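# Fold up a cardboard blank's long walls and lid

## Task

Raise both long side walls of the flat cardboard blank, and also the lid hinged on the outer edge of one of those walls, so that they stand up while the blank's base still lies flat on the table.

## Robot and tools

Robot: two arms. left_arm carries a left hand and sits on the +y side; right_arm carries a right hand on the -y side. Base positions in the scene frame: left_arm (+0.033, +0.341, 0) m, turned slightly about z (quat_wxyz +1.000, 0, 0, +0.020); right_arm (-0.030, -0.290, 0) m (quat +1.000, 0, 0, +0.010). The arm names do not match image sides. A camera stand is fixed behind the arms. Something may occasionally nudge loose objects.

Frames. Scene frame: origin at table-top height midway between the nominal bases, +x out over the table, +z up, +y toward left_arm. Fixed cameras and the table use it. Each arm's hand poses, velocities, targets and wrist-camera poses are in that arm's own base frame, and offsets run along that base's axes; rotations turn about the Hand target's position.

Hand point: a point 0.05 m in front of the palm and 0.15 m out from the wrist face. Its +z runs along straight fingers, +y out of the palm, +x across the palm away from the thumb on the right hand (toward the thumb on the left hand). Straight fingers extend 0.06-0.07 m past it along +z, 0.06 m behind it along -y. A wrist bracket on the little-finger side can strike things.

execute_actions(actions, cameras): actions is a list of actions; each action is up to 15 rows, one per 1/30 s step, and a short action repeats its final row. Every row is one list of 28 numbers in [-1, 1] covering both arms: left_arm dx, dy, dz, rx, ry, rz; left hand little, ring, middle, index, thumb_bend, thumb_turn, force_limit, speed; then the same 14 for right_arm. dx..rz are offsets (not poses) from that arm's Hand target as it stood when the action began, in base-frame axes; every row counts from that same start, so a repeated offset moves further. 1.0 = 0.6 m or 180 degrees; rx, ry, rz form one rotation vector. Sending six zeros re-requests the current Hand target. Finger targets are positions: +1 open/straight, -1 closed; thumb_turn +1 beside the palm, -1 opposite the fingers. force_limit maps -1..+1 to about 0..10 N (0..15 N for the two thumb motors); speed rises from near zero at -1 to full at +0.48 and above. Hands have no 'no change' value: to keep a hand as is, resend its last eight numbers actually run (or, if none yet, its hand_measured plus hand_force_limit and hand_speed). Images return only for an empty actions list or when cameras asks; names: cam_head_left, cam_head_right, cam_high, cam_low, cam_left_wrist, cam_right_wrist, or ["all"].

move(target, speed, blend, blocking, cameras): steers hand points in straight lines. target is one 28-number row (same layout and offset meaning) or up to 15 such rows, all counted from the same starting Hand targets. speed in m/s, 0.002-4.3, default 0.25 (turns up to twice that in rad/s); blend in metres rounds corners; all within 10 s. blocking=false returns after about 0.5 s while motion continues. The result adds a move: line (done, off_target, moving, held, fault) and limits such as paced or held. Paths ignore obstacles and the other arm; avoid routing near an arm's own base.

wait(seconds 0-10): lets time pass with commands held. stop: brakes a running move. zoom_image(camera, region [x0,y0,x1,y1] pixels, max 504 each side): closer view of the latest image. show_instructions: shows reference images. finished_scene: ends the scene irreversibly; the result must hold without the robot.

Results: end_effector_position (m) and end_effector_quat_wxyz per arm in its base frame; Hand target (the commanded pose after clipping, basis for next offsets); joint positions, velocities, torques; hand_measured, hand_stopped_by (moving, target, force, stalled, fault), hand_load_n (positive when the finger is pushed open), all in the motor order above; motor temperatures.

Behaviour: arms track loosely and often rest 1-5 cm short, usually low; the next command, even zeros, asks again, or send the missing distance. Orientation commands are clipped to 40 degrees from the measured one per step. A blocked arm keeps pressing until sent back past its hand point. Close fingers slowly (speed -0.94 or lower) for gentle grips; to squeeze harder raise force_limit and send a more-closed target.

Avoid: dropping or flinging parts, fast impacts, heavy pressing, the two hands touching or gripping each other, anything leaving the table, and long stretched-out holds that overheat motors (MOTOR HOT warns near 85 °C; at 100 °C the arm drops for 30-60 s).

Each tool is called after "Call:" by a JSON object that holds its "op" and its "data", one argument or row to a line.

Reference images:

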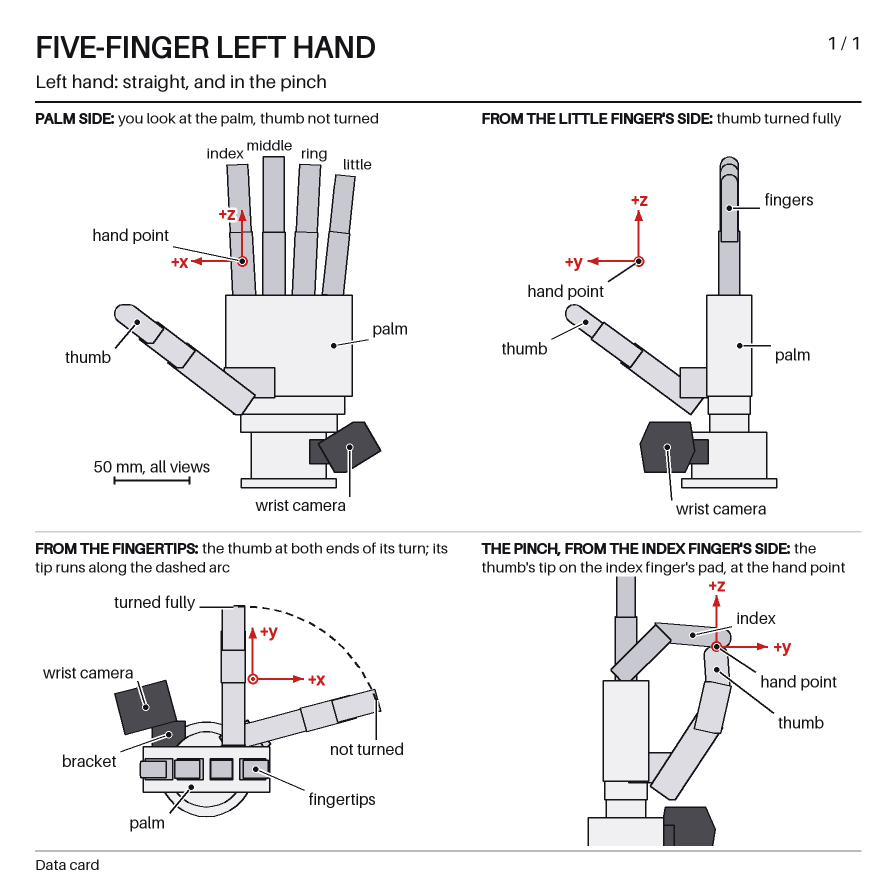

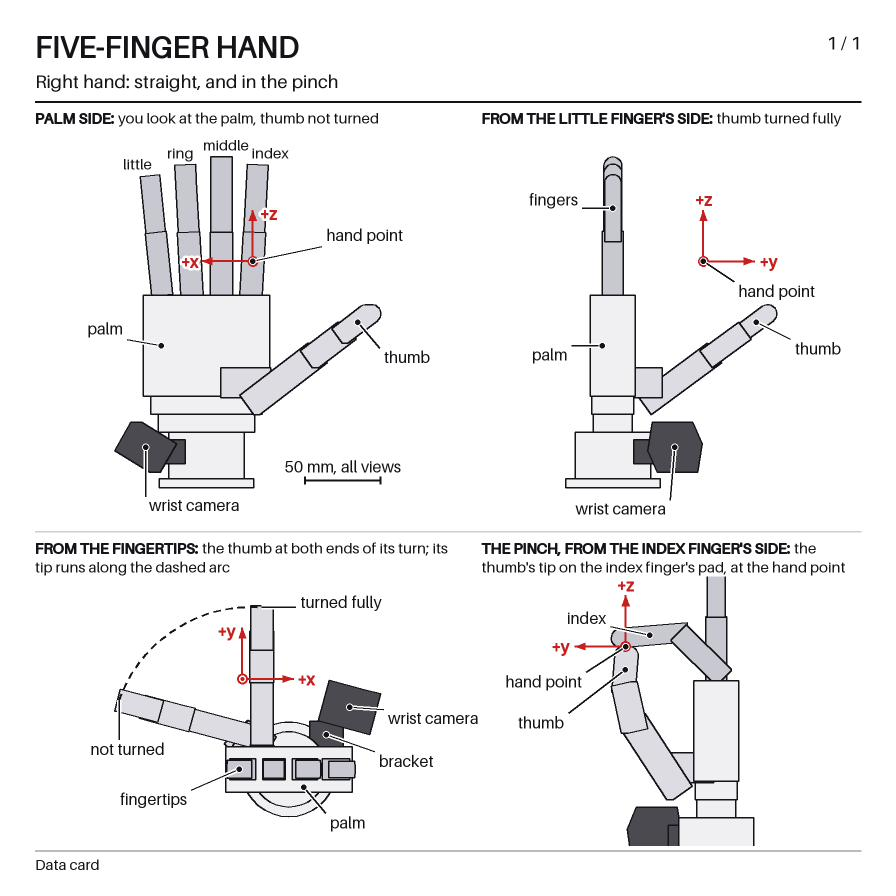

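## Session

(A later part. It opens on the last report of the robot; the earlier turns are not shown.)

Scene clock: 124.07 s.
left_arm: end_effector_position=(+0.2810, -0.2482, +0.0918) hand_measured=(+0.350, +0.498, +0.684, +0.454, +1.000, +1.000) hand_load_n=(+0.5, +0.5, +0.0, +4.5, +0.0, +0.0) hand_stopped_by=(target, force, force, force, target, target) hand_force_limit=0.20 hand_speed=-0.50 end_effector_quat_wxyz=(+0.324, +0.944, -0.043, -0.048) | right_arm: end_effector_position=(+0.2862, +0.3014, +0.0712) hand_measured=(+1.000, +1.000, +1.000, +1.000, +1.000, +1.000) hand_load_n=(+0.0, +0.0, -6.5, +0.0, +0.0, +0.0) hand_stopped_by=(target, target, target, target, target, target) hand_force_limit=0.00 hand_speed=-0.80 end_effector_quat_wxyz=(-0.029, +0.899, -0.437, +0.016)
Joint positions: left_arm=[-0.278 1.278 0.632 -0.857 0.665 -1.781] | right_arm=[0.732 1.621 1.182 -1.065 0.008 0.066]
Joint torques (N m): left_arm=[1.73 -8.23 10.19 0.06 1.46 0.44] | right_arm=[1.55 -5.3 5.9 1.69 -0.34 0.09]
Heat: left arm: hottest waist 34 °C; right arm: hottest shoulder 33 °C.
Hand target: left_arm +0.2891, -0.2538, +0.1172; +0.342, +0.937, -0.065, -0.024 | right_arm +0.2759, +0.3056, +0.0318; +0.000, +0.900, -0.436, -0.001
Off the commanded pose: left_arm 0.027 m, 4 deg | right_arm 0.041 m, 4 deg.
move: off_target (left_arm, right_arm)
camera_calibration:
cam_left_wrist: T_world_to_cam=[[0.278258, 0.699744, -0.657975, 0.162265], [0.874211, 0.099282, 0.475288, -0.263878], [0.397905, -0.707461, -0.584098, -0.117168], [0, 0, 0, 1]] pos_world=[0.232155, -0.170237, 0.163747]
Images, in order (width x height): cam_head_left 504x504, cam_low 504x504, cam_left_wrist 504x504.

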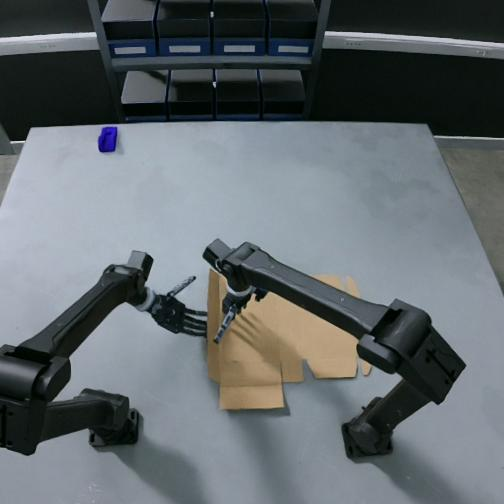

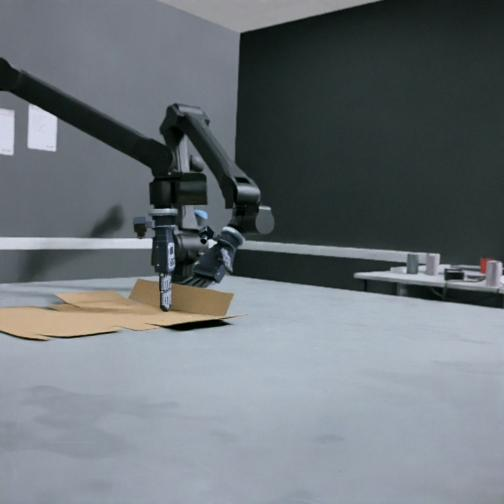

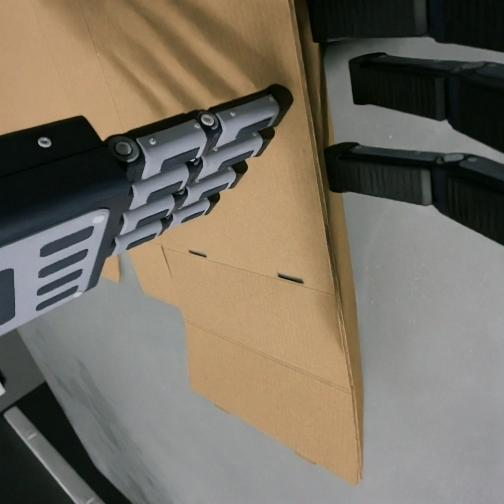

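Call:
{"op": "move", "data": {
  "target": [
    [0,0.08,0.0,0,0,0,0.35,0.35,0.35,0.35,1,1,0.2,-0.5,0,0,0,0,0,0,1,1,1,1,1,1,0,-0.8]
  ],
  "speed": 0.06,
  "cameras": ["cam_left_wrist","cam_low","cam_head_left"]
}}

Call:
{"op": "zoom_image", "data": {
  "camera": "cam_low",
  "region": [120, 200, 280, 350]
}}

Scene clock: 125.90 s.
left_arm: end_effector_position=(+0.2747, -0.2080, +0.0995) hand_measured=(+0.350, +0.498, +0.684, +0.454, +1.000, +1.000) hand_load_n=(+0.0, +0.0, +0.0, +0.0, +0.0, +0.0) hand_stopped_by=(target, force, force, force, target, target) hand_force_limit=0.20 hand_speed=-0.50 end_effector_quat_wxyz=(+0.338, +0.938, -0.057, -0.049) | right_arm: end_effector_position=(+0.2864, +0.3018, +0.0711) hand_measured=(+1.000, +1.000, +1.000, +1.000, +1.000, +1.000) hand_load_n=(+0.0, +0.0, -3.5, +0.0, +0.0, +0.0) hand_stopped_by=(target, target, target, target, target, target) hand_force_limit=0.00 hand_speed=-0.80 end_effector_quat_wxyz=(-0.030, +0.899, -0.437, +0.016)
Joint positions: left_arm=[-0.127 1.269 0.632 -0.999 0.695 -1.552] | right_arm=[0.732 1.621 1.182 -1.063 0.007 0.066]
Joint torques (N m): left_arm=[2.49 -7.24 10.26 -0.08 0.62 0.27] | right_arm=[1.44 -5.36 5.91 1.62 -0.32 0.09]
Heat: left arm: hottest waist 34 °C; right arm: hottest shoulder 33 °C.
Hand target: left_arm +0.2890, -0.2059, +0.1173; +0.342, +0.937, -0.065, -0.024 | right_arm +0.2759, +0.3056, +0.0318; -0.001, +0.900, -0.436, -0.001
Off the commanded pose: left_arm 0.023 m, 3 deg | right_arm 0.041 m, 4 deg.
move: off_target (left_arm, right_arm)
camera_calibration:
cam_left_wrist: T_world_to_cam=[[0.299579, 0.670903, -0.678337, 0.131044], [0.874486, 0.091194, 0.4764, -0.267947], [0.381479, -0.735916, -0.559376, -0.0856396], [0, 0, 0, 1]] pos_world=[0.227727, -0.126507, 0.168637]
Images, in order (width x height): cam_head_left 504x504, cam_low 504x504, cam_left_wrist 504x504.

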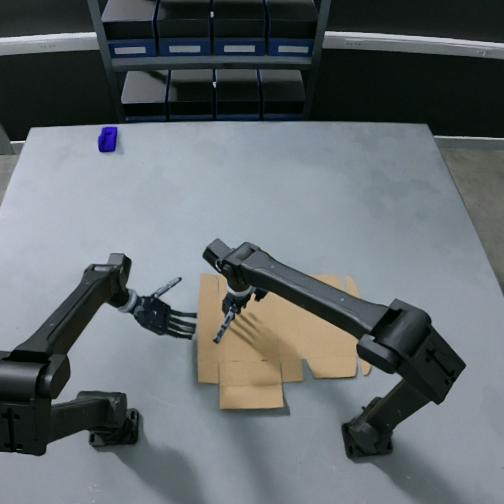

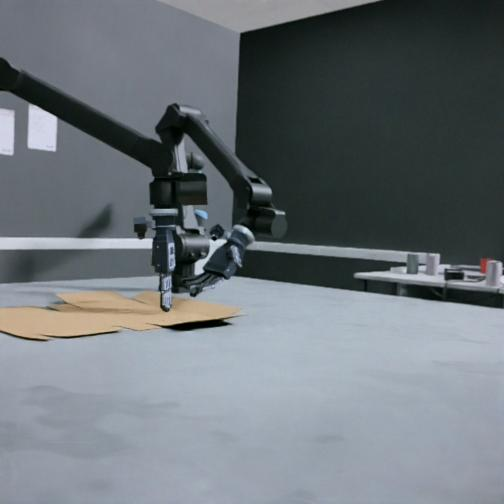

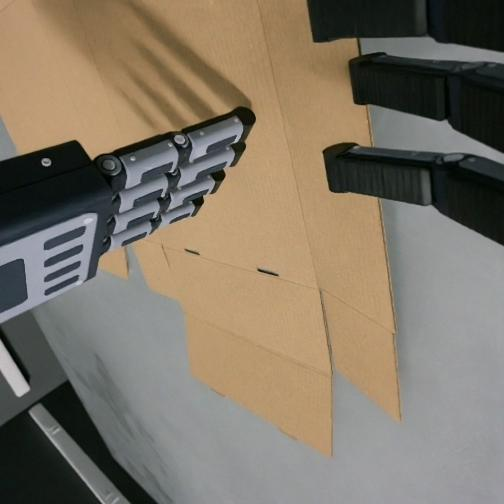

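Scaled by 3.150 from the camera's 504x504 image, which has a finer 720x720 frame.

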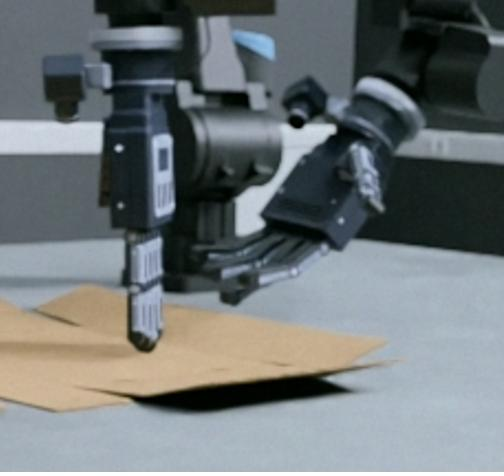

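Call:
{"op": "move", "data": {
  "target": [
    [0,0.05,-0.01,0,0,0,1,1,1,1,1,1,0.2,-0.5,0,0,0.15,0,0,0,1,1,1,1,1,1,0,-0.8],
    [0,0.05,-0.01,0,0,0,1,1,1,1,1,1,0.2,-0.5,-0.012,-0.149,0.15,0,0,0,1,1,1,1,1,1,0,-0.8],
    [0,0.05,-0.01,0,0,0,1,1,1,1,1,1,0.2,-0.5,-0.012,-0.149,0.015,0,0,0,1,1,1,1,1,1,0,-0.8]
  ],
  "speed": 0.12,
  "blend": [0.01, 0.01, 0],
  "cameras": ["all"]
}}

Scene clock: 132.20 s.
left_arm: end_effector_position=(+0.2747, -0.1796, +0.1017) hand_measured=(+1.000, +1.000, +1.000, +1.000, +1.000, +1.000) hand_load_n=(+0.0, +0.0, +0.0, +0.0, +0.0, +0.0) hand_stopped_by=(target, target, target, target, target, target) hand_force_limit=0.20 hand_speed=-0.50 end_effector_quat_wxyz=(+0.342, +0.937, -0.062, -0.038) | right_arm: end_effector_position=(+0.2768, +0.2259, +0.0708) hand_measured=(+1.000, +1.000, +1.000, +1.000, +1.000, +1.000) hand_load_n=(+0.0, +0.0, -3.5, +0.0, +0.0, +0.0) hand_stopped_by=(target, target, target, target, target, target) hand_force_limit=0.00 hand_speed=-0.80 end_effector_quat_wxyz=(-0.026, +0.899, -0.437, +0.014)
Joint positions: left_arm=[-0.021 1.269 0.632 -1.064 0.693 -1.413] | right_arm=[0.609 1.494 1.03 -1.047 0 -0.058]
Joint torques (N m): left_arm=[2.61 -5.25 10.3 -0.21 0.46 0.25] | right_arm=[-0.62 -5.42 4.71 1.51 -0.13 -0.16]
Heat: left arm: hottest waist 34 °C; right arm: hottest shoulder 33 °C.
Hand target: left_arm +0.2891, -0.1759, +0.1114; +0.342, +0.937, -0.065, -0.024 | right_arm +0.2687, +0.2162, +0.0408; +0.000, +0.900, -0.436, -0.001
Off the commanded pose: left_arm 0.018 m, 2 deg | right_arm 0.033 m, 3 deg.
move: off_target (left_arm, right_arm)
camera_calibration:
cam_left_wrist: T_world_to_cam=[[0.315755, 0.664396, -0.677405, 0.107815], [0.863039, 0.0955661, 0.496014, -0.269608], [0.394287, -0.741246, -0.543225, -0.069652], [0, 0, 0, 1]] pos_world=[0.226102, -0.0974954, 0.168927]
cam_right_wrist: T_world_to_cam=[[-0.63509, -0.765281, -0.104908, 0.364288], [-0.706972, 0.521161, 0.478103, 0.0468709], [-0.311209, 0.377806, -0.872016, 0.174869], [0, 0, 0, 1]] pos_world=[0.318913, 0.188289, 0.168296]

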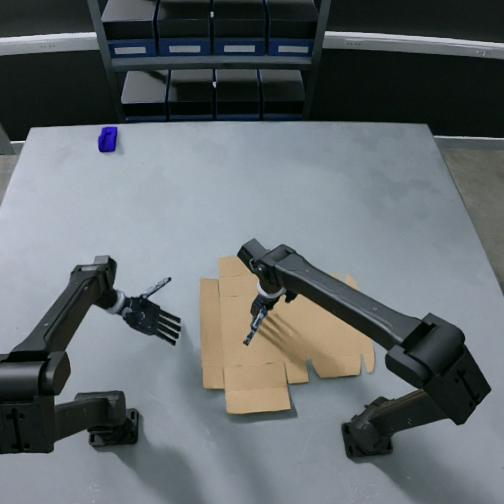

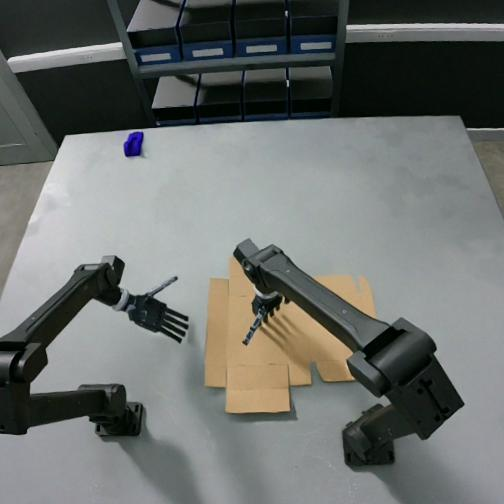

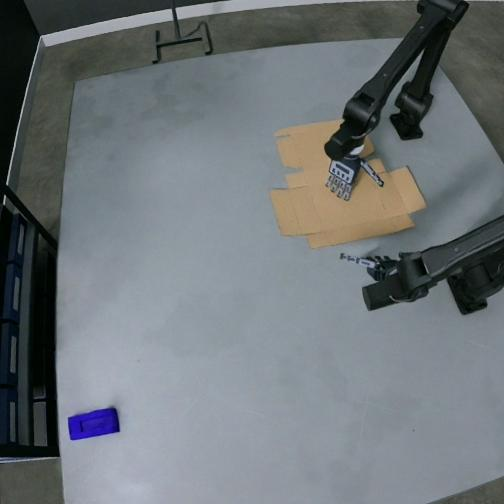

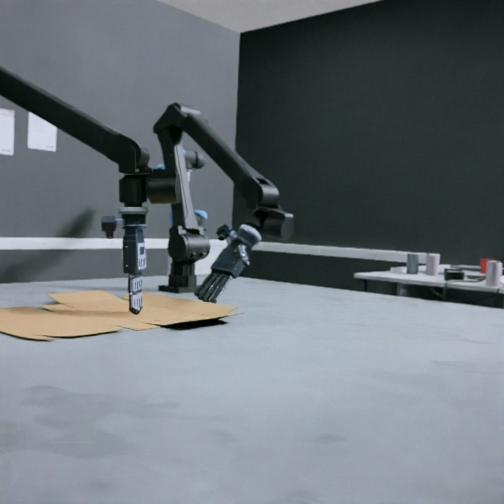

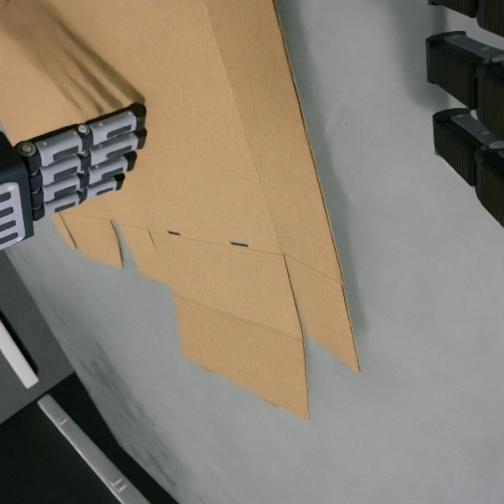

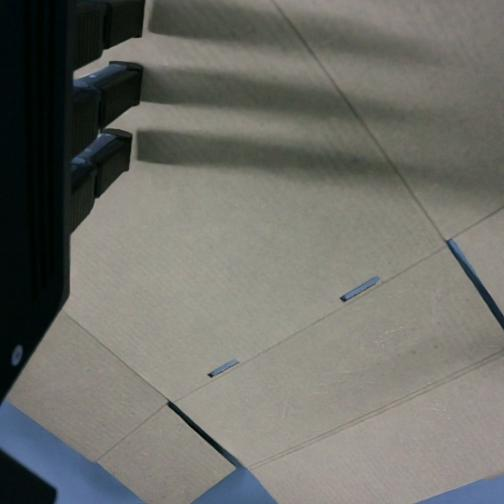

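Call:
{"op": "zoom_image", "data": {
  "camera": "cam_low",
  "region": [0, 250, 260, 370]
}}

Call:
{"op": "zoom_image", "data": {
  "camera": "cam_high",
  "region": [255, 110, 445, 260]
}}

Call:
{"op": "zoom_image", "data": {
  "camera": "cam_left_wrist",
  "region": [180, 0, 504, 430]
}}

Scaled by 1.938 from the camera's 504x504 image, which has a finer 720x720 frame.

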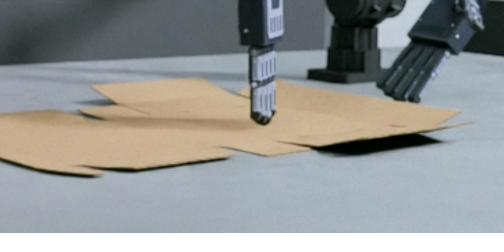

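Scaled by 2.653 from the camera's 504x504 image, which has a finer 720x720 frame.

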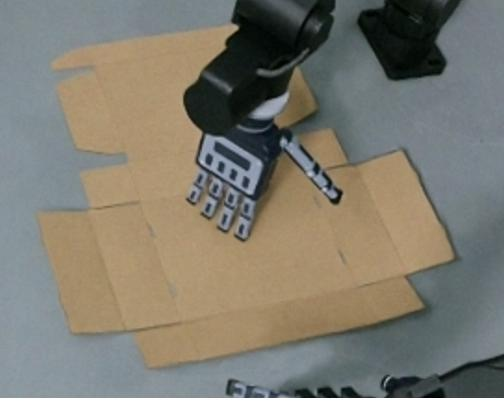

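Scaled by 1.172 from the camera's 504x504 image, which has a finer 720x720 frame.

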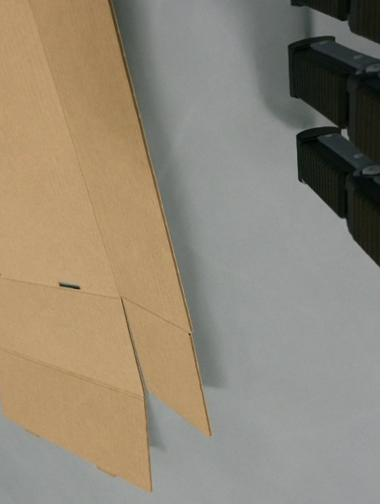

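Call:
{"op": "move", "data": {
  "target": [
    [0,-0.045,-0.045,0,0,0,1,1,1,1,1,1,0.2,-0.5,0,0,0,0,0,0,1,1,1,1,1,1,0,-0.8],
    [0,-0.142,-0.045,0,0,0,1,1,1,1,1,1,0.2,-0.5,0,0,0,0,0,0,1,1,1,1,1,1,0,-0.8]
  ],
  "speed": 0.08,
  "cameras": ["cam_left_wrist","cam_low","cam_head_left"]
}}

Call:
{"op": "zoom_image", "data": {
  "camera": "cam_low",
  "region": [80, 200, 280, 350]
}}

Scene clock: 137.20 s.
left_arm: end_effector_position=(+0.2966, -0.2547, +0.0967) hand_measured=(+1.000, +1.000, +1.000, +1.000, +1.000, +1.000) hand_load_n=(+0.0, +0.0, -1.5, +0.0, +0.0, +0.0) hand_stopped_by=(target, target, target, target, target, target) hand_force_limit=0.20 hand_speed=-0.50 end_effector_quat_wxyz=(+0.344, +0.937, -0.063, -0.010) | right_arm: end_effector_position=(+0.2769, +0.2259, +0.0708) hand_measured=(+1.000, +1.000, +1.000, +1.000, +1.000, +1.000) hand_load_n=(+0.0, +0.0, -3.0, +0.0, +0.0, +0.0) hand_stopped_by=(target, target, target, target, target, target) hand_force_limit=0.00 hand_speed=-0.80 end_effector_quat_wxyz=(-0.026, +0.899, -0.436, +0.015)
Joint positions: left_arm=[-0.273 1.295 0.632 -0.76 0.69 -1.762] | right_arm=[0.609 1.494 1.03 -1.047 0 -0.058]
Joint torques (N m): left_arm=[-0.5 -4.89 6.45 1.52 0.44 -0.06] | right_arm=[-0.56 -5.48 4.68 1.51 -0.13 -0.18]
Heat: left arm: hottest waist 34 °C; right arm: hottest shoulder 33 °C.
Hand target: left_arm +0.2891, -0.2611, +0.0844; +0.342, +0.937, -0.065, -0.024 | right_arm +0.2687, +0.2162, +0.0408; +0.000, +0.900, -0.436, -0.001
Off the commanded pose: left_arm 0.016 m, 2 deg | right_arm 0.033 m, 3 deg.
move: off_target (left_arm, right_arm)
camera_calibration:
cam_left_wrist: T_world_to_cam=[[0.340506, 0.664236, -0.665467, 0.138914], [0.83426, 0.113003, 0.539667, -0.270118], [0.433666, -0.738932, -0.515667, -0.150483], [0, 0, 0, 1]] pos_world=[0.243307, -0.172944, 0.160617]
Images, in order (width x height): cam_head_left 504x504, cam_low 504x504, cam_left_wrist 504x504.

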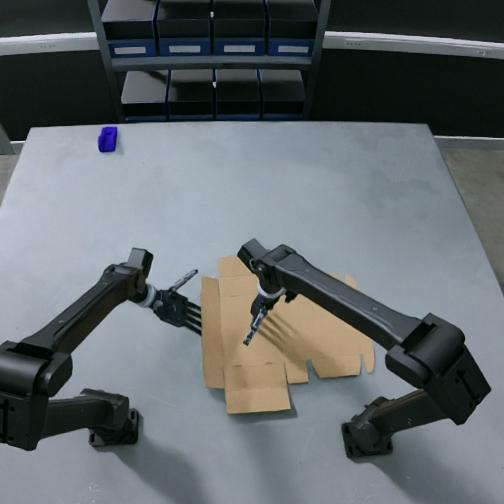

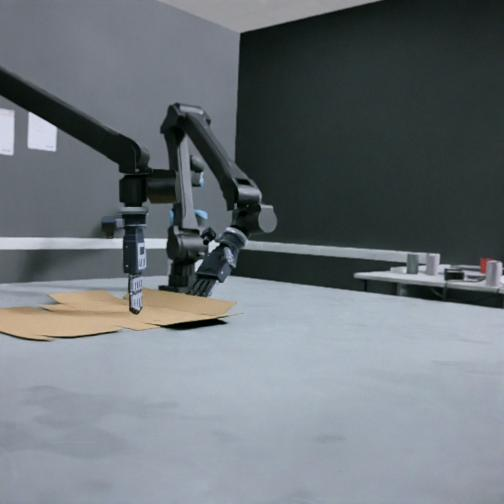

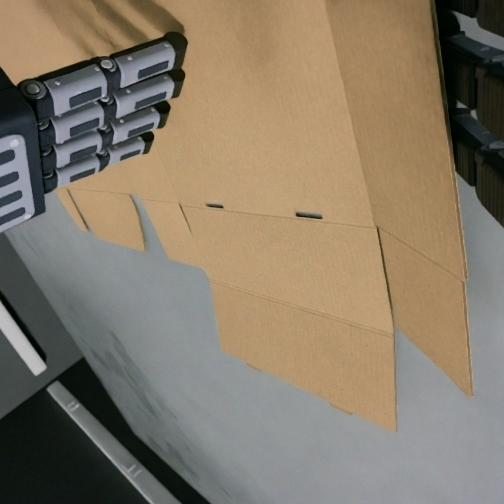

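Scaled by 2.520 from the camera's 504x504 image, which has a finer 720x720 frame.

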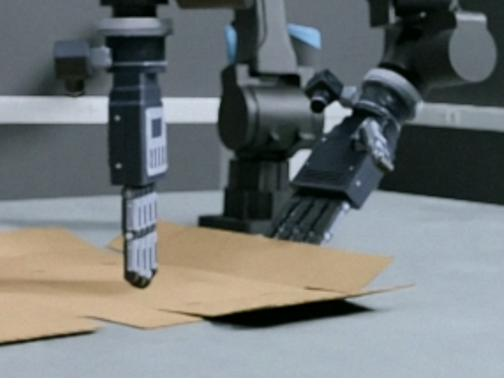

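Call:
{"op": "move", "data": {
  "target": [
    [0,-0.01,0.02,0,0,0,0.35,0.35,0.36,0.35,1,1,0.5,-0.5,0,0,0,0,0,0,1,1,1,1,1,1,0,-0.8]
  ],
  "speed": 0.06,
  "cameras": ["cam_left_wrist","cam_head_left"]
}}

Scene clock: 138.23 s.
left_arm: end_effector_position=(+0.2960, -0.2545, +0.0891) hand_measured=(+0.350, +0.350, +0.362, +0.350, +1.000, +1.000) hand_load_n=(+0.0, +0.5, +6.5, +0.0, +0.0, +0.0) hand_stopped_by=(target, target, target, target, target, target) hand_force_limit=0.50 hand_speed=-0.50 end_effector_quat_wxyz=(+0.329, +0.943, -0.053, -0.017) | right_arm: end_effector_position=(+0.2773, +0.2261, +0.0734) hand_measured=(+1.000, +1.000, +1.000, +1.000, +1.000, +1.000) hand_load_n=(+0.0, +0.0, -4.0, +0.0, +0.0, +0.0) hand_stopped_by=(target, target, target, target, target, target) hand_force_limit=0.00 hand_speed=-0.80 end_effector_quat_wxyz=(-0.029, +0.899, -0.436, +0.016)
Joint positions: left_arm=[-0.286 1.299 0.63 -0.76 0.66 -1.793] | right_arm=[0.609 1.487 1.03 -1.047 0 -0.059]
Joint torques (N m): left_arm=[-0.97 -6.71 8.08 0.49 1.49 0.03] | right_arm=[-0.62 -5.01 4.71 1.46 -0.14 -0.18]
Heat: left arm: hottest waist 34 °C; right arm: hottest shoulder 33 °C.
Hand target: left_arm +0.2891, -0.2670, +0.0963; +0.342, +0.937, -0.065, -0.024 | right_arm +0.2687, +0.2162, +0.0409; -0.001, +0.900, -0.436, -0.001
Off the commanded pose: left_arm 0.016 m, 2 deg | right_arm 0.035 m, 4 deg.
move: off_target (left_arm, right_arm)
camera_calibration:
cam_left_wrist: T_world_to_cam=[[0.319007, 0.691064, -0.648588, 0.145539], [0.841572, 0.108188, 0.529199, -0.268005], [0.435879, -0.714651, -0.547068, -0.145591], [0, 0, 0, 1]] pos_world=[0.242578, -0.175629, 0.156575]
Images, in order (width x height): cam_head_left 504x504, cam_left_wrist 504x504.

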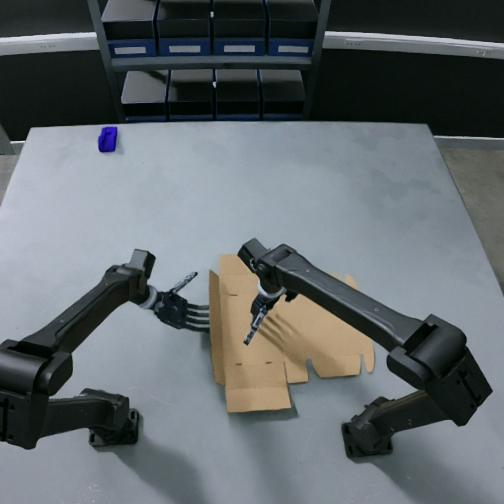

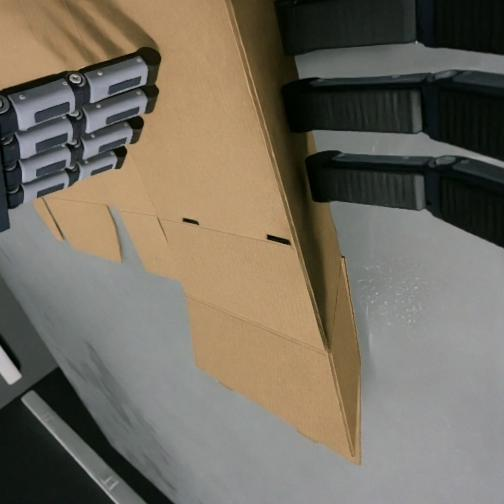

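Call:
{"op": "move", "data": {
  "target": [
    [0,-0.09,0.015,0,0,-0.06,0.35,0.35,0.36,0.35,1,1,0.5,-0.5,0,0,0,0,0,0,1,1,1,1,1,1,0,-0.8]
  ],
  "speed": 0.06,
  "cameras": ["cam_left_wrist","cam_head_left","cam_low"]
}}

Call:
{"op": "zoom_image", "data": {
  "camera": "cam_low",
  "region": [80, 200, 280, 350]
}}

Scene clock: 140.43 s.
left_arm: end_effector_position=(+0.2911, -0.2857, +0.0836) hand_measured=(+0.350, +0.350, +0.362, +0.350, +1.000, +1.000) hand_load_n=(+0.0, +0.0, +0.5, +1.5, +0.0, +0.0) hand_stopped_by=(target, target, target, target, target, target) hand_force_limit=0.50 hand_speed=-0.50 end_effector_quat_wxyz=(+0.319, +0.941, -0.093, -0.065) | right_arm: end_effector_position=(+0.2786, +0.2166, +0.0707) hand_measured=(+1.000, +1.000, +1.000, +1.000, +1.000, +1.000) hand_load_n=(+0.0, +0.0, -10.0, +0.0, +0.0, +0.0) hand_stopped_by=(target, target, target, target, target, target) hand_force_limit=0.00 hand_speed=-0.80 end_effector_quat_wxyz=(-0.019, +0.897, -0.441, +0.022)
Joint positions: left_arm=[-0.368 1.401 0.723 -0.838 0.66 -1.761] | right_arm=[0.596 1.487 1.022 -1.051 0.019 -0.062]
Joint torques (N m): left_arm=[-4.07 -6.65 12.42 0.28 1.83 0.55] | right_arm=[0.32 -4.89 5.2 1.65 -0.74 -0.15]
Heat: left arm: hottest waist 34 °C; right arm: hottest shoulder 33 °C.
Hand target: left_arm +0.2891, -0.3211, +0.1054; +0.338, +0.927, -0.153, -0.056 | right_arm +0.2687, +0.2161, +0.0409; +0.000, +0.900, -0.436, +0.000
Off the commanded pose: left_arm 0.042 m, 7 deg | right_arm 0.031 m, 3 deg.
move: off_target (left_arm, right_arm)
camera_calibration:
cam_left_wrist: T_world_to_cam=[[0.350891, 0.670252, -0.65394, 0.150251], [0.879421, 0.0040478, 0.476028, -0.293908], [0.321706, -0.742122, -0.588013, -0.139965], [0, 0, 0, 1]] pos_world=[0.250775, -0.203387, 0.155862]
Images, in order (width x height): cam_head_left 504x504, cam_low 504x504, cam_left_wrist 504x504.

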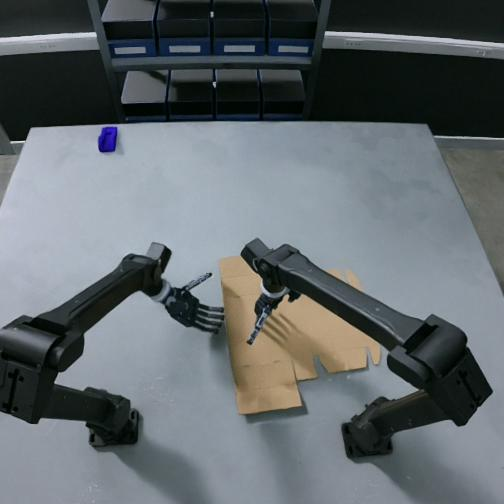

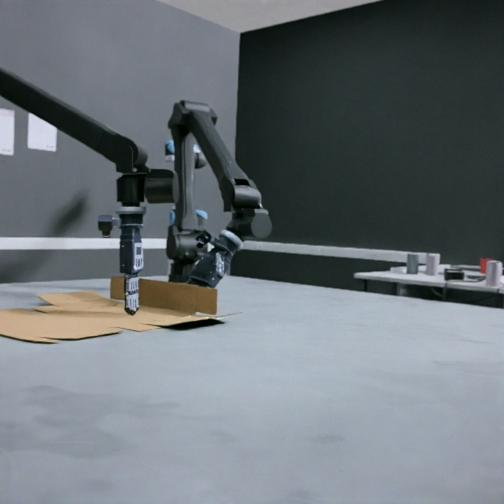

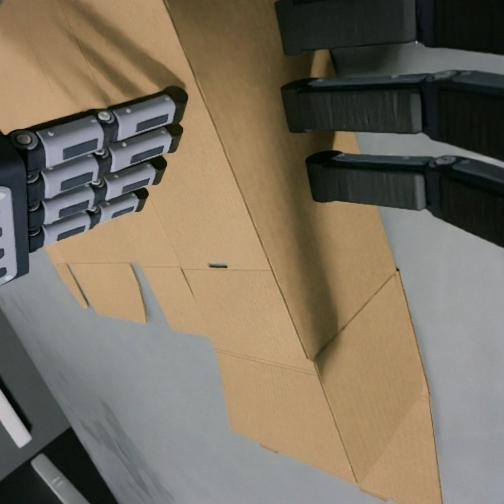

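Scaled by 2.520 from the camera's 504x504 image, which has a finer 720x720 frame.

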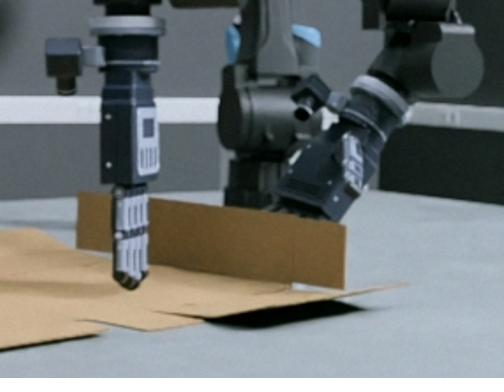

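Call:
{"op": "move", "data": {
  "target": [
    [0,-0.01,0.03,0,0,0,0.35,0.35,0.36,0.35,1,1,0.5,-0.5,0,0.07,-0.01,0,0,0,1,1,1,1,1,1,0,-0.8]
  ],
  "speed": 0.06,
  "cameras": ["cam_left_wrist","cam_head_left","cam_low"]
}}

Call:
{"op": "zoom_image", "data": {
  "camera": "cam_low",
  "region": [80, 200, 280, 350]
}}

Scene clock: 142.47 s.
left_arm: end_effector_position=(+0.2895, -0.2871, +0.0866) hand_measured=(+0.350, +0.350, +0.362, +0.350, +1.000, +1.000) hand_load_n=(+0.5, +0.0, +0.0, +6.5, +0.0, +0.0) hand_stopped_by=(target, target, target, target, target, target) hand_force_limit=0.50 hand_speed=-0.50 end_effector_quat_wxyz=(+0.310, +0.943, -0.093, -0.075) | right_arm: end_effector_position=(+0.2770, +0.2218, +0.0708) hand_measured=(+1.000, +1.000, +0.998, +1.000, +1.000, +1.000) hand_load_n=(+0.0, +0.0, -16.5, +0.0, +0.0, +0.0) hand_stopped_by=(target, target, target, target, target, target) hand_force_limit=0.00 hand_speed=-0.80 end_effector_quat_wxyz=(-0.001, +0.893, -0.450, +0.030)
Joint positions: left_arm=[-0.378 1.401 0.744 -0.882 0.648 -1.761] | right_arm=[0.621 1.507 1.043 -1.078 0.052 -0.017]
Joint torques (N m): left_arm=[-4.42 -8.59 13.01 0.08 2.26 0.41] | right_arm=[4.84 -2.32 7.68 2.7 -1.82 0.22]
Heat: left arm: hottest waist 34 °C; right arm: hottest shoulder 33 °C.
Hand target: left_arm +0.2890, -0.3271, +0.1234; +0.338, +0.927, -0.153, -0.056 | right_arm +0.2686, +0.2582, +0.0349; +0.000, +0.900, -0.436, +0.000
Off the commanded pose: left_arm 0.054 m, 8 deg | right_arm 0.052 m, 4 deg.
move: off_target (left_arm, right_arm)
camera_calibration:
cam_left_wrist: T_world_to_cam=[[0.345433, 0.680173, -0.646561, 0.157638], [0.887389, -0.0125925, 0.46085, -0.299765], [0.305316, -0.732944, -0.607928, -0.129602], [0, 0, 0, 1]] pos_world=[0.251125, -0.205987, 0.16128]
Images, in order (width x height): cam_head_left 504x504, cam_low 504x504, cam_left_wrist 504x504.

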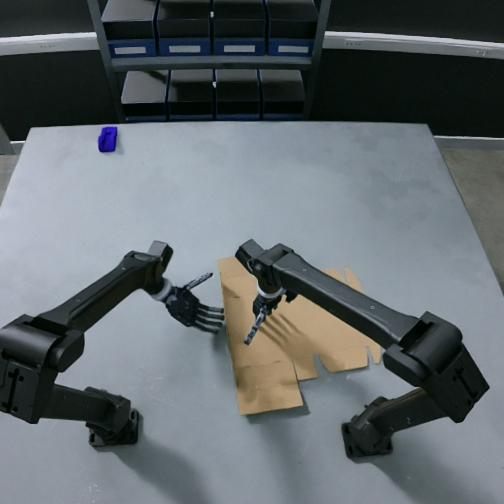

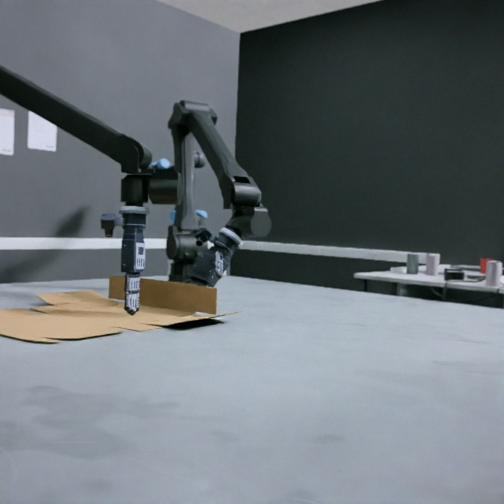

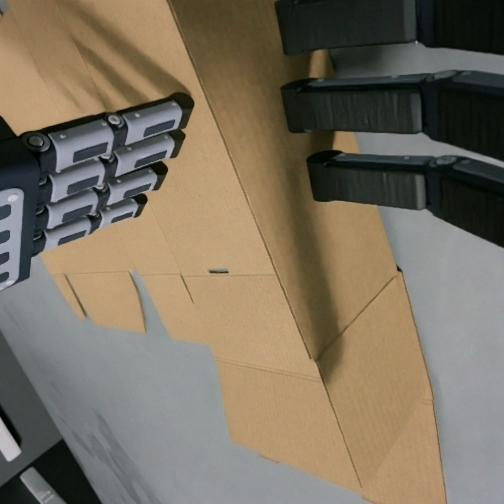

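Scaled by 2.520 from the camera's 504x504 image, which has a finer 720x720 frame.

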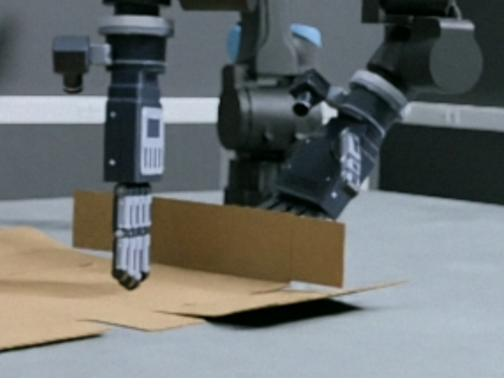

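Call:
{"op": "move", "data": {
  "target": [
    [0,0.03,-0.01,0,0,0,0.35,0.35,0.36,0.35,1,1,0.5,-0.5,0,-0.06,0.01,0,0,0,1,1,1,1,1,1,0,-0.8],
    [0,0.15,-0.01,0,0,0.03,0.35,0.35,0.36,0.35,1,1,0.5,-0.5,0,-0.06,0.01,0,0,0,1,1,1,1,1,1,0,-0.8]
  ],
  "speed": 0.08,
  "cameras": ["cam_left_wrist","cam_head_left","cam_low"]
}}

Call:
{"op": "zoom_image", "data": {
  "camera": "cam_low",
  "region": [80, 200, 280, 350]
}}

Scene clock: 145.37 s.
left_arm: end_effector_position=(+0.2884, -0.2398, +0.1098) hand_measured=(+0.350, +0.350, +0.362, +0.350, +1.000, +1.000) hand_load_n=(+0.0, +0.0, +0.0, +0.0, +0.0, +0.0) hand_stopped_by=(target, target, target, target, target, target) hand_force_limit=0.50 hand_speed=-0.50 end_effector_quat_wxyz=(+0.338, +0.934, -0.105, -0.049) | right_arm: end_effector_position=(+0.2802, +0.2239, +0.0705) hand_measured=(+1.000, +1.000, +1.000, +1.000, +1.000, +1.000) hand_load_n=(+0.0, +0.0, -2.0, +0.0, +0.0, +0.0) hand_stopped_by=(target, target, target, target, target, target) hand_force_limit=0.00 hand_speed=-0.80 end_effector_quat_wxyz=(-0.026, +0.896, -0.442, +0.020)
Joint positions: left_arm=[-0.219 1.33 0.717 -0.99 0.696 -1.554] | right_arm=[0.604 1.494 1.03 -1.042 0.011 -0.051]
Joint torques (N m): left_arm=[2.32 -8.29 7.75 -0.02 0.61 0.31] | right_arm=[0.73 -4.84 5.35 1.25 -0.47 -0.14]
Heat: left arm: hottest waist 34 °C; right arm: hottest shoulder 33 °C.
Hand target: left_arm +0.2891, -0.2370, +0.1173; +0.340, +0.933, -0.109, -0.040 | right_arm +0.2686, +0.2221, +0.0409; +0.000, +0.900, -0.436, -0.001
Off the commanded pose: left_arm 0.008 m, 1 deg | right_arm 0.032 m, 4 deg.
move: off_target (right_arm)
camera_calibration:
cam_left_wrist: T_world_to_cam=[[0.379946, 0.636012, -0.671662, 0.122973], [0.863837, 0.0157046, 0.503527, -0.299975], [0.330797, -0.77152, -0.543444, -0.104205], [0, 0, 0, 1]] pos_world=[0.246878, -0.153897, 0.177012]
Images, in order (width x height): cam_head_left 504x504, cam_low 504x504, cam_left_wrist 504x504.

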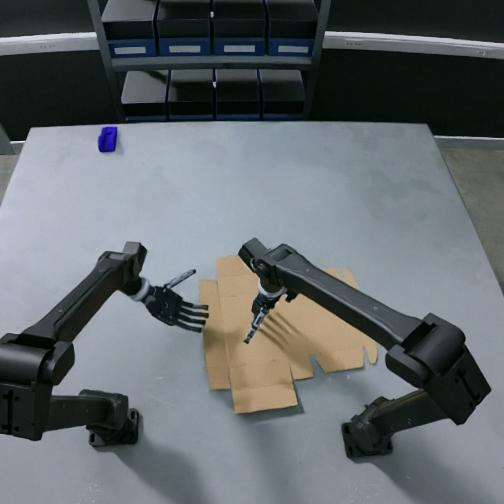

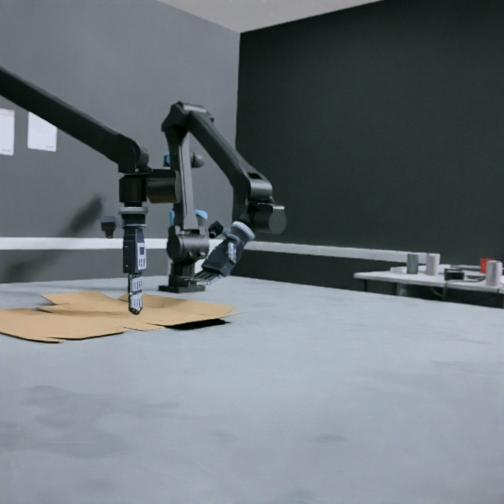

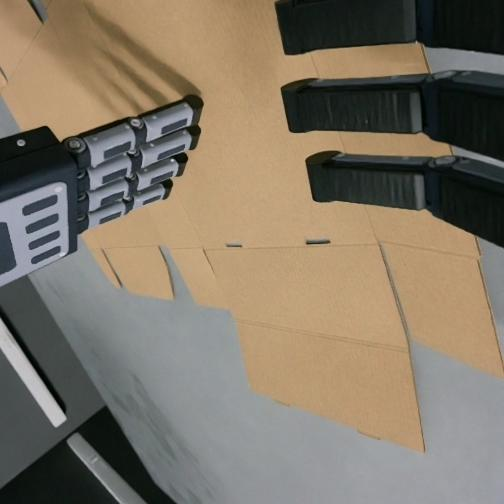

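Scaled by 2.520 from the camera's 504x504 image, which has a finer 720x720 frame.

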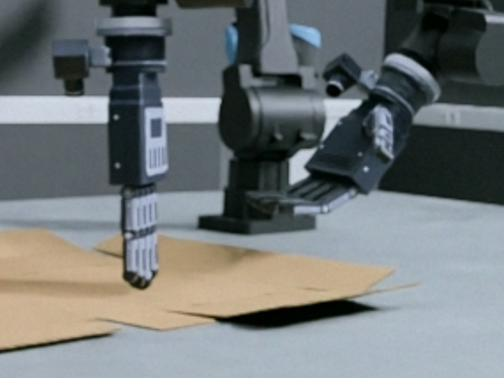

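Call:
{"op": "zoom_image", "data": {
  "camera": "cam_head_left",
  "region": [180, 240, 400, 425]
}}

Scaled by 2.291 from the camera's 504x504 image, which has a finer 720x720 frame.

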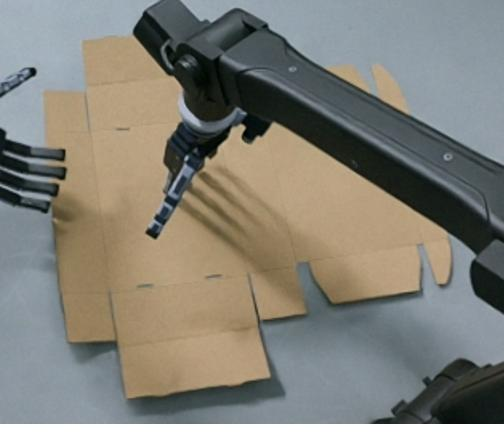

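Call:
{"op": "move", "data": {
  "target": [
    [0,0.1,0.01,0,0,0.05,1,1,1,1,1,1,0.5,-0.5,0,0,0.15,0,0,0,1,1,1,1,1,1,0,-0.8],
    [0,0.12,0.01,0,0,0.05,1,1,1,1,1,1,0.5,-0.5,0.0757,0.169,0.15,0,0,-0.568,1,1,1,1,1,1,0,-0.8],
    [0,0.12,0.01,0,0,0.05,1,1,1,1,1,1,0.5,-0.5,0.0757,0.169,0.06,0,0,-0.568,1,1,1,1,1,1,0,-0.8]
  ],
  "speed": 0.2,
  "blend": [0.01, 0, 0],
  "cameras": ["all"]
}}

Scene clock: 159.47 s.
left_arm: end_effector_position=(+0.2890, -0.1699, +0.1213) hand_measured=(+1.000, +1.000, +1.000, +1.000, +1.000, +1.000) hand_load_n=(+0.0, +0.0, +0.0, +0.0, +0.0, +0.0) hand_stopped_by=(target, target, target, target, target, target) hand_force_limit=0.50 hand_speed=-0.50 end_effector_quat_wxyz=(+0.343, +0.938, -0.037, -0.017) | right_arm: end_effector_position=(+0.3156, +0.3185, +0.0779) hand_measured=(+1.000, +1.000, +1.000, +1.000, +1.000, +1.000) hand_load_n=(+0.0, +0.0, +0.0, +0.0, +0.0, +0.0) hand_stopped_by=(target, target, target, target, target, target) hand_force_limit=0.00 hand_speed=-0.80 end_effector_quat_wxyz=(-0.002, -0.226, +0.974, -0.001)
Joint positions: left_arm=[0.013 1.224 0.658 -1.091 0.697 -1.447] | right_arm=[0.675 1.493 1.04 -1.123 0 1.789]
Joint torques (N m): left_arm=[2.78 -6.07 7.73 -0.16 0.43 0.25] | right_arm=[1.08 -9.23 7.53 0.75 -0.09 0.07]
Heat: left arm: hottest waist 34 °C; right arm: hottest shoulder 33 °C.
Hand target: left_arm +0.2890, -0.1651, +0.1234; +0.342, +0.939, -0.036, -0.013 | right_arm +0.3140, +0.3236, +0.0768; +0.001, -0.226, +0.974, +0.000
Off the commanded pose: left_arm 0.005 m, 0 deg | right_arm 0.005 m, 0 deg.
move: done
camera_calibration:
cam_left_wrist: T_world_to_cam=[[0.289874, 0.681903, -0.671552, 0.119875], [0.844713, 0.147579, 0.514472, -0.280735], [0.449927, -0.7164, -0.533232, -0.0704891], [0, 0, 0, 1]] pos_world=[0.234106, -0.090811, 0.187345]
cam_right_wrist: T_world_to_cam=[[-0.617457, 0.785127, -0.0481915, -0.0432586], [0.670481, 0.557353, 0.489707, -0.42451], [0.411341, 0.270061, -0.870554, -0.0356353], [0, 0, 0, 1]] pos_world=[0.272574, 0.280189, 0.174778]

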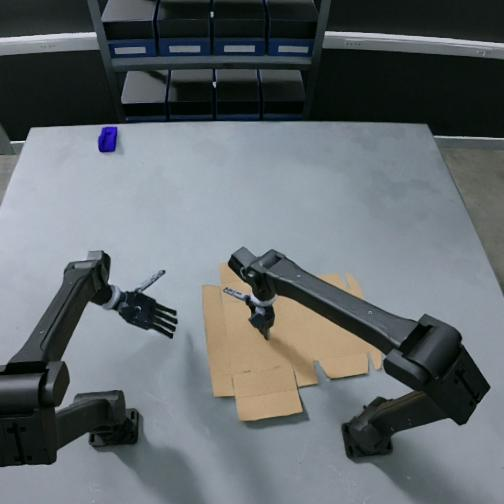

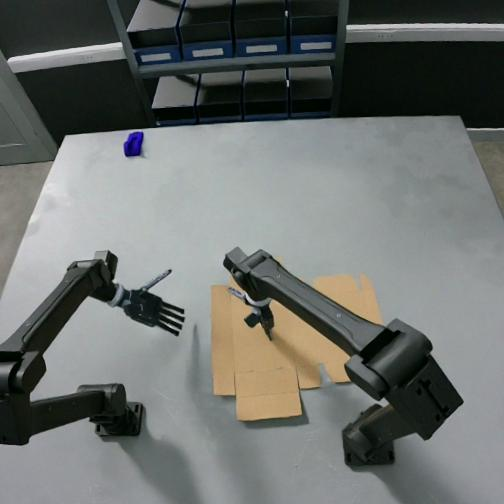

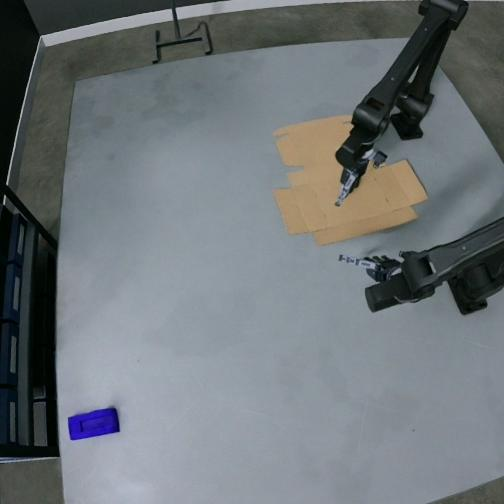

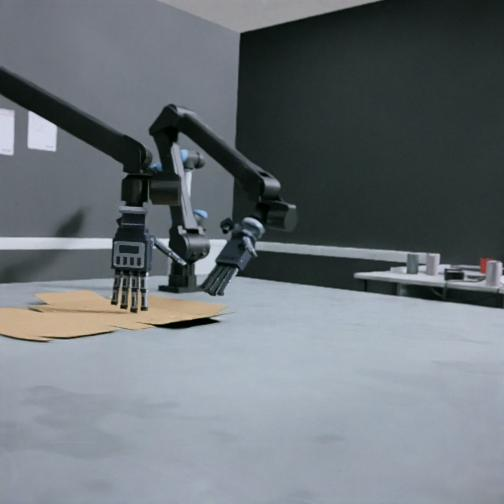

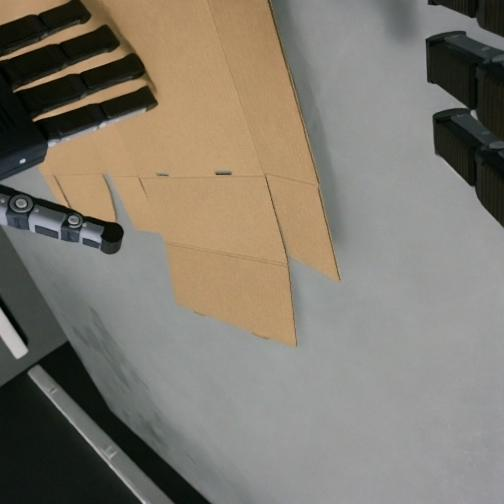

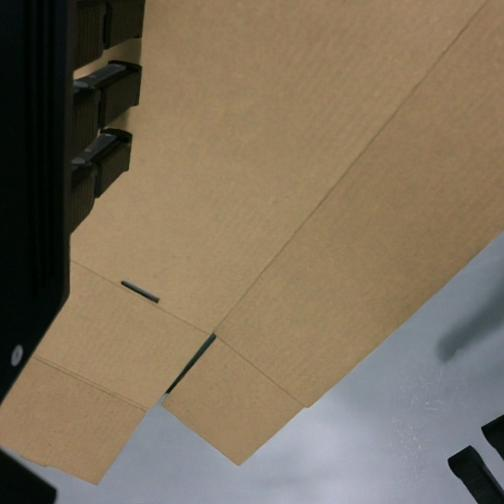

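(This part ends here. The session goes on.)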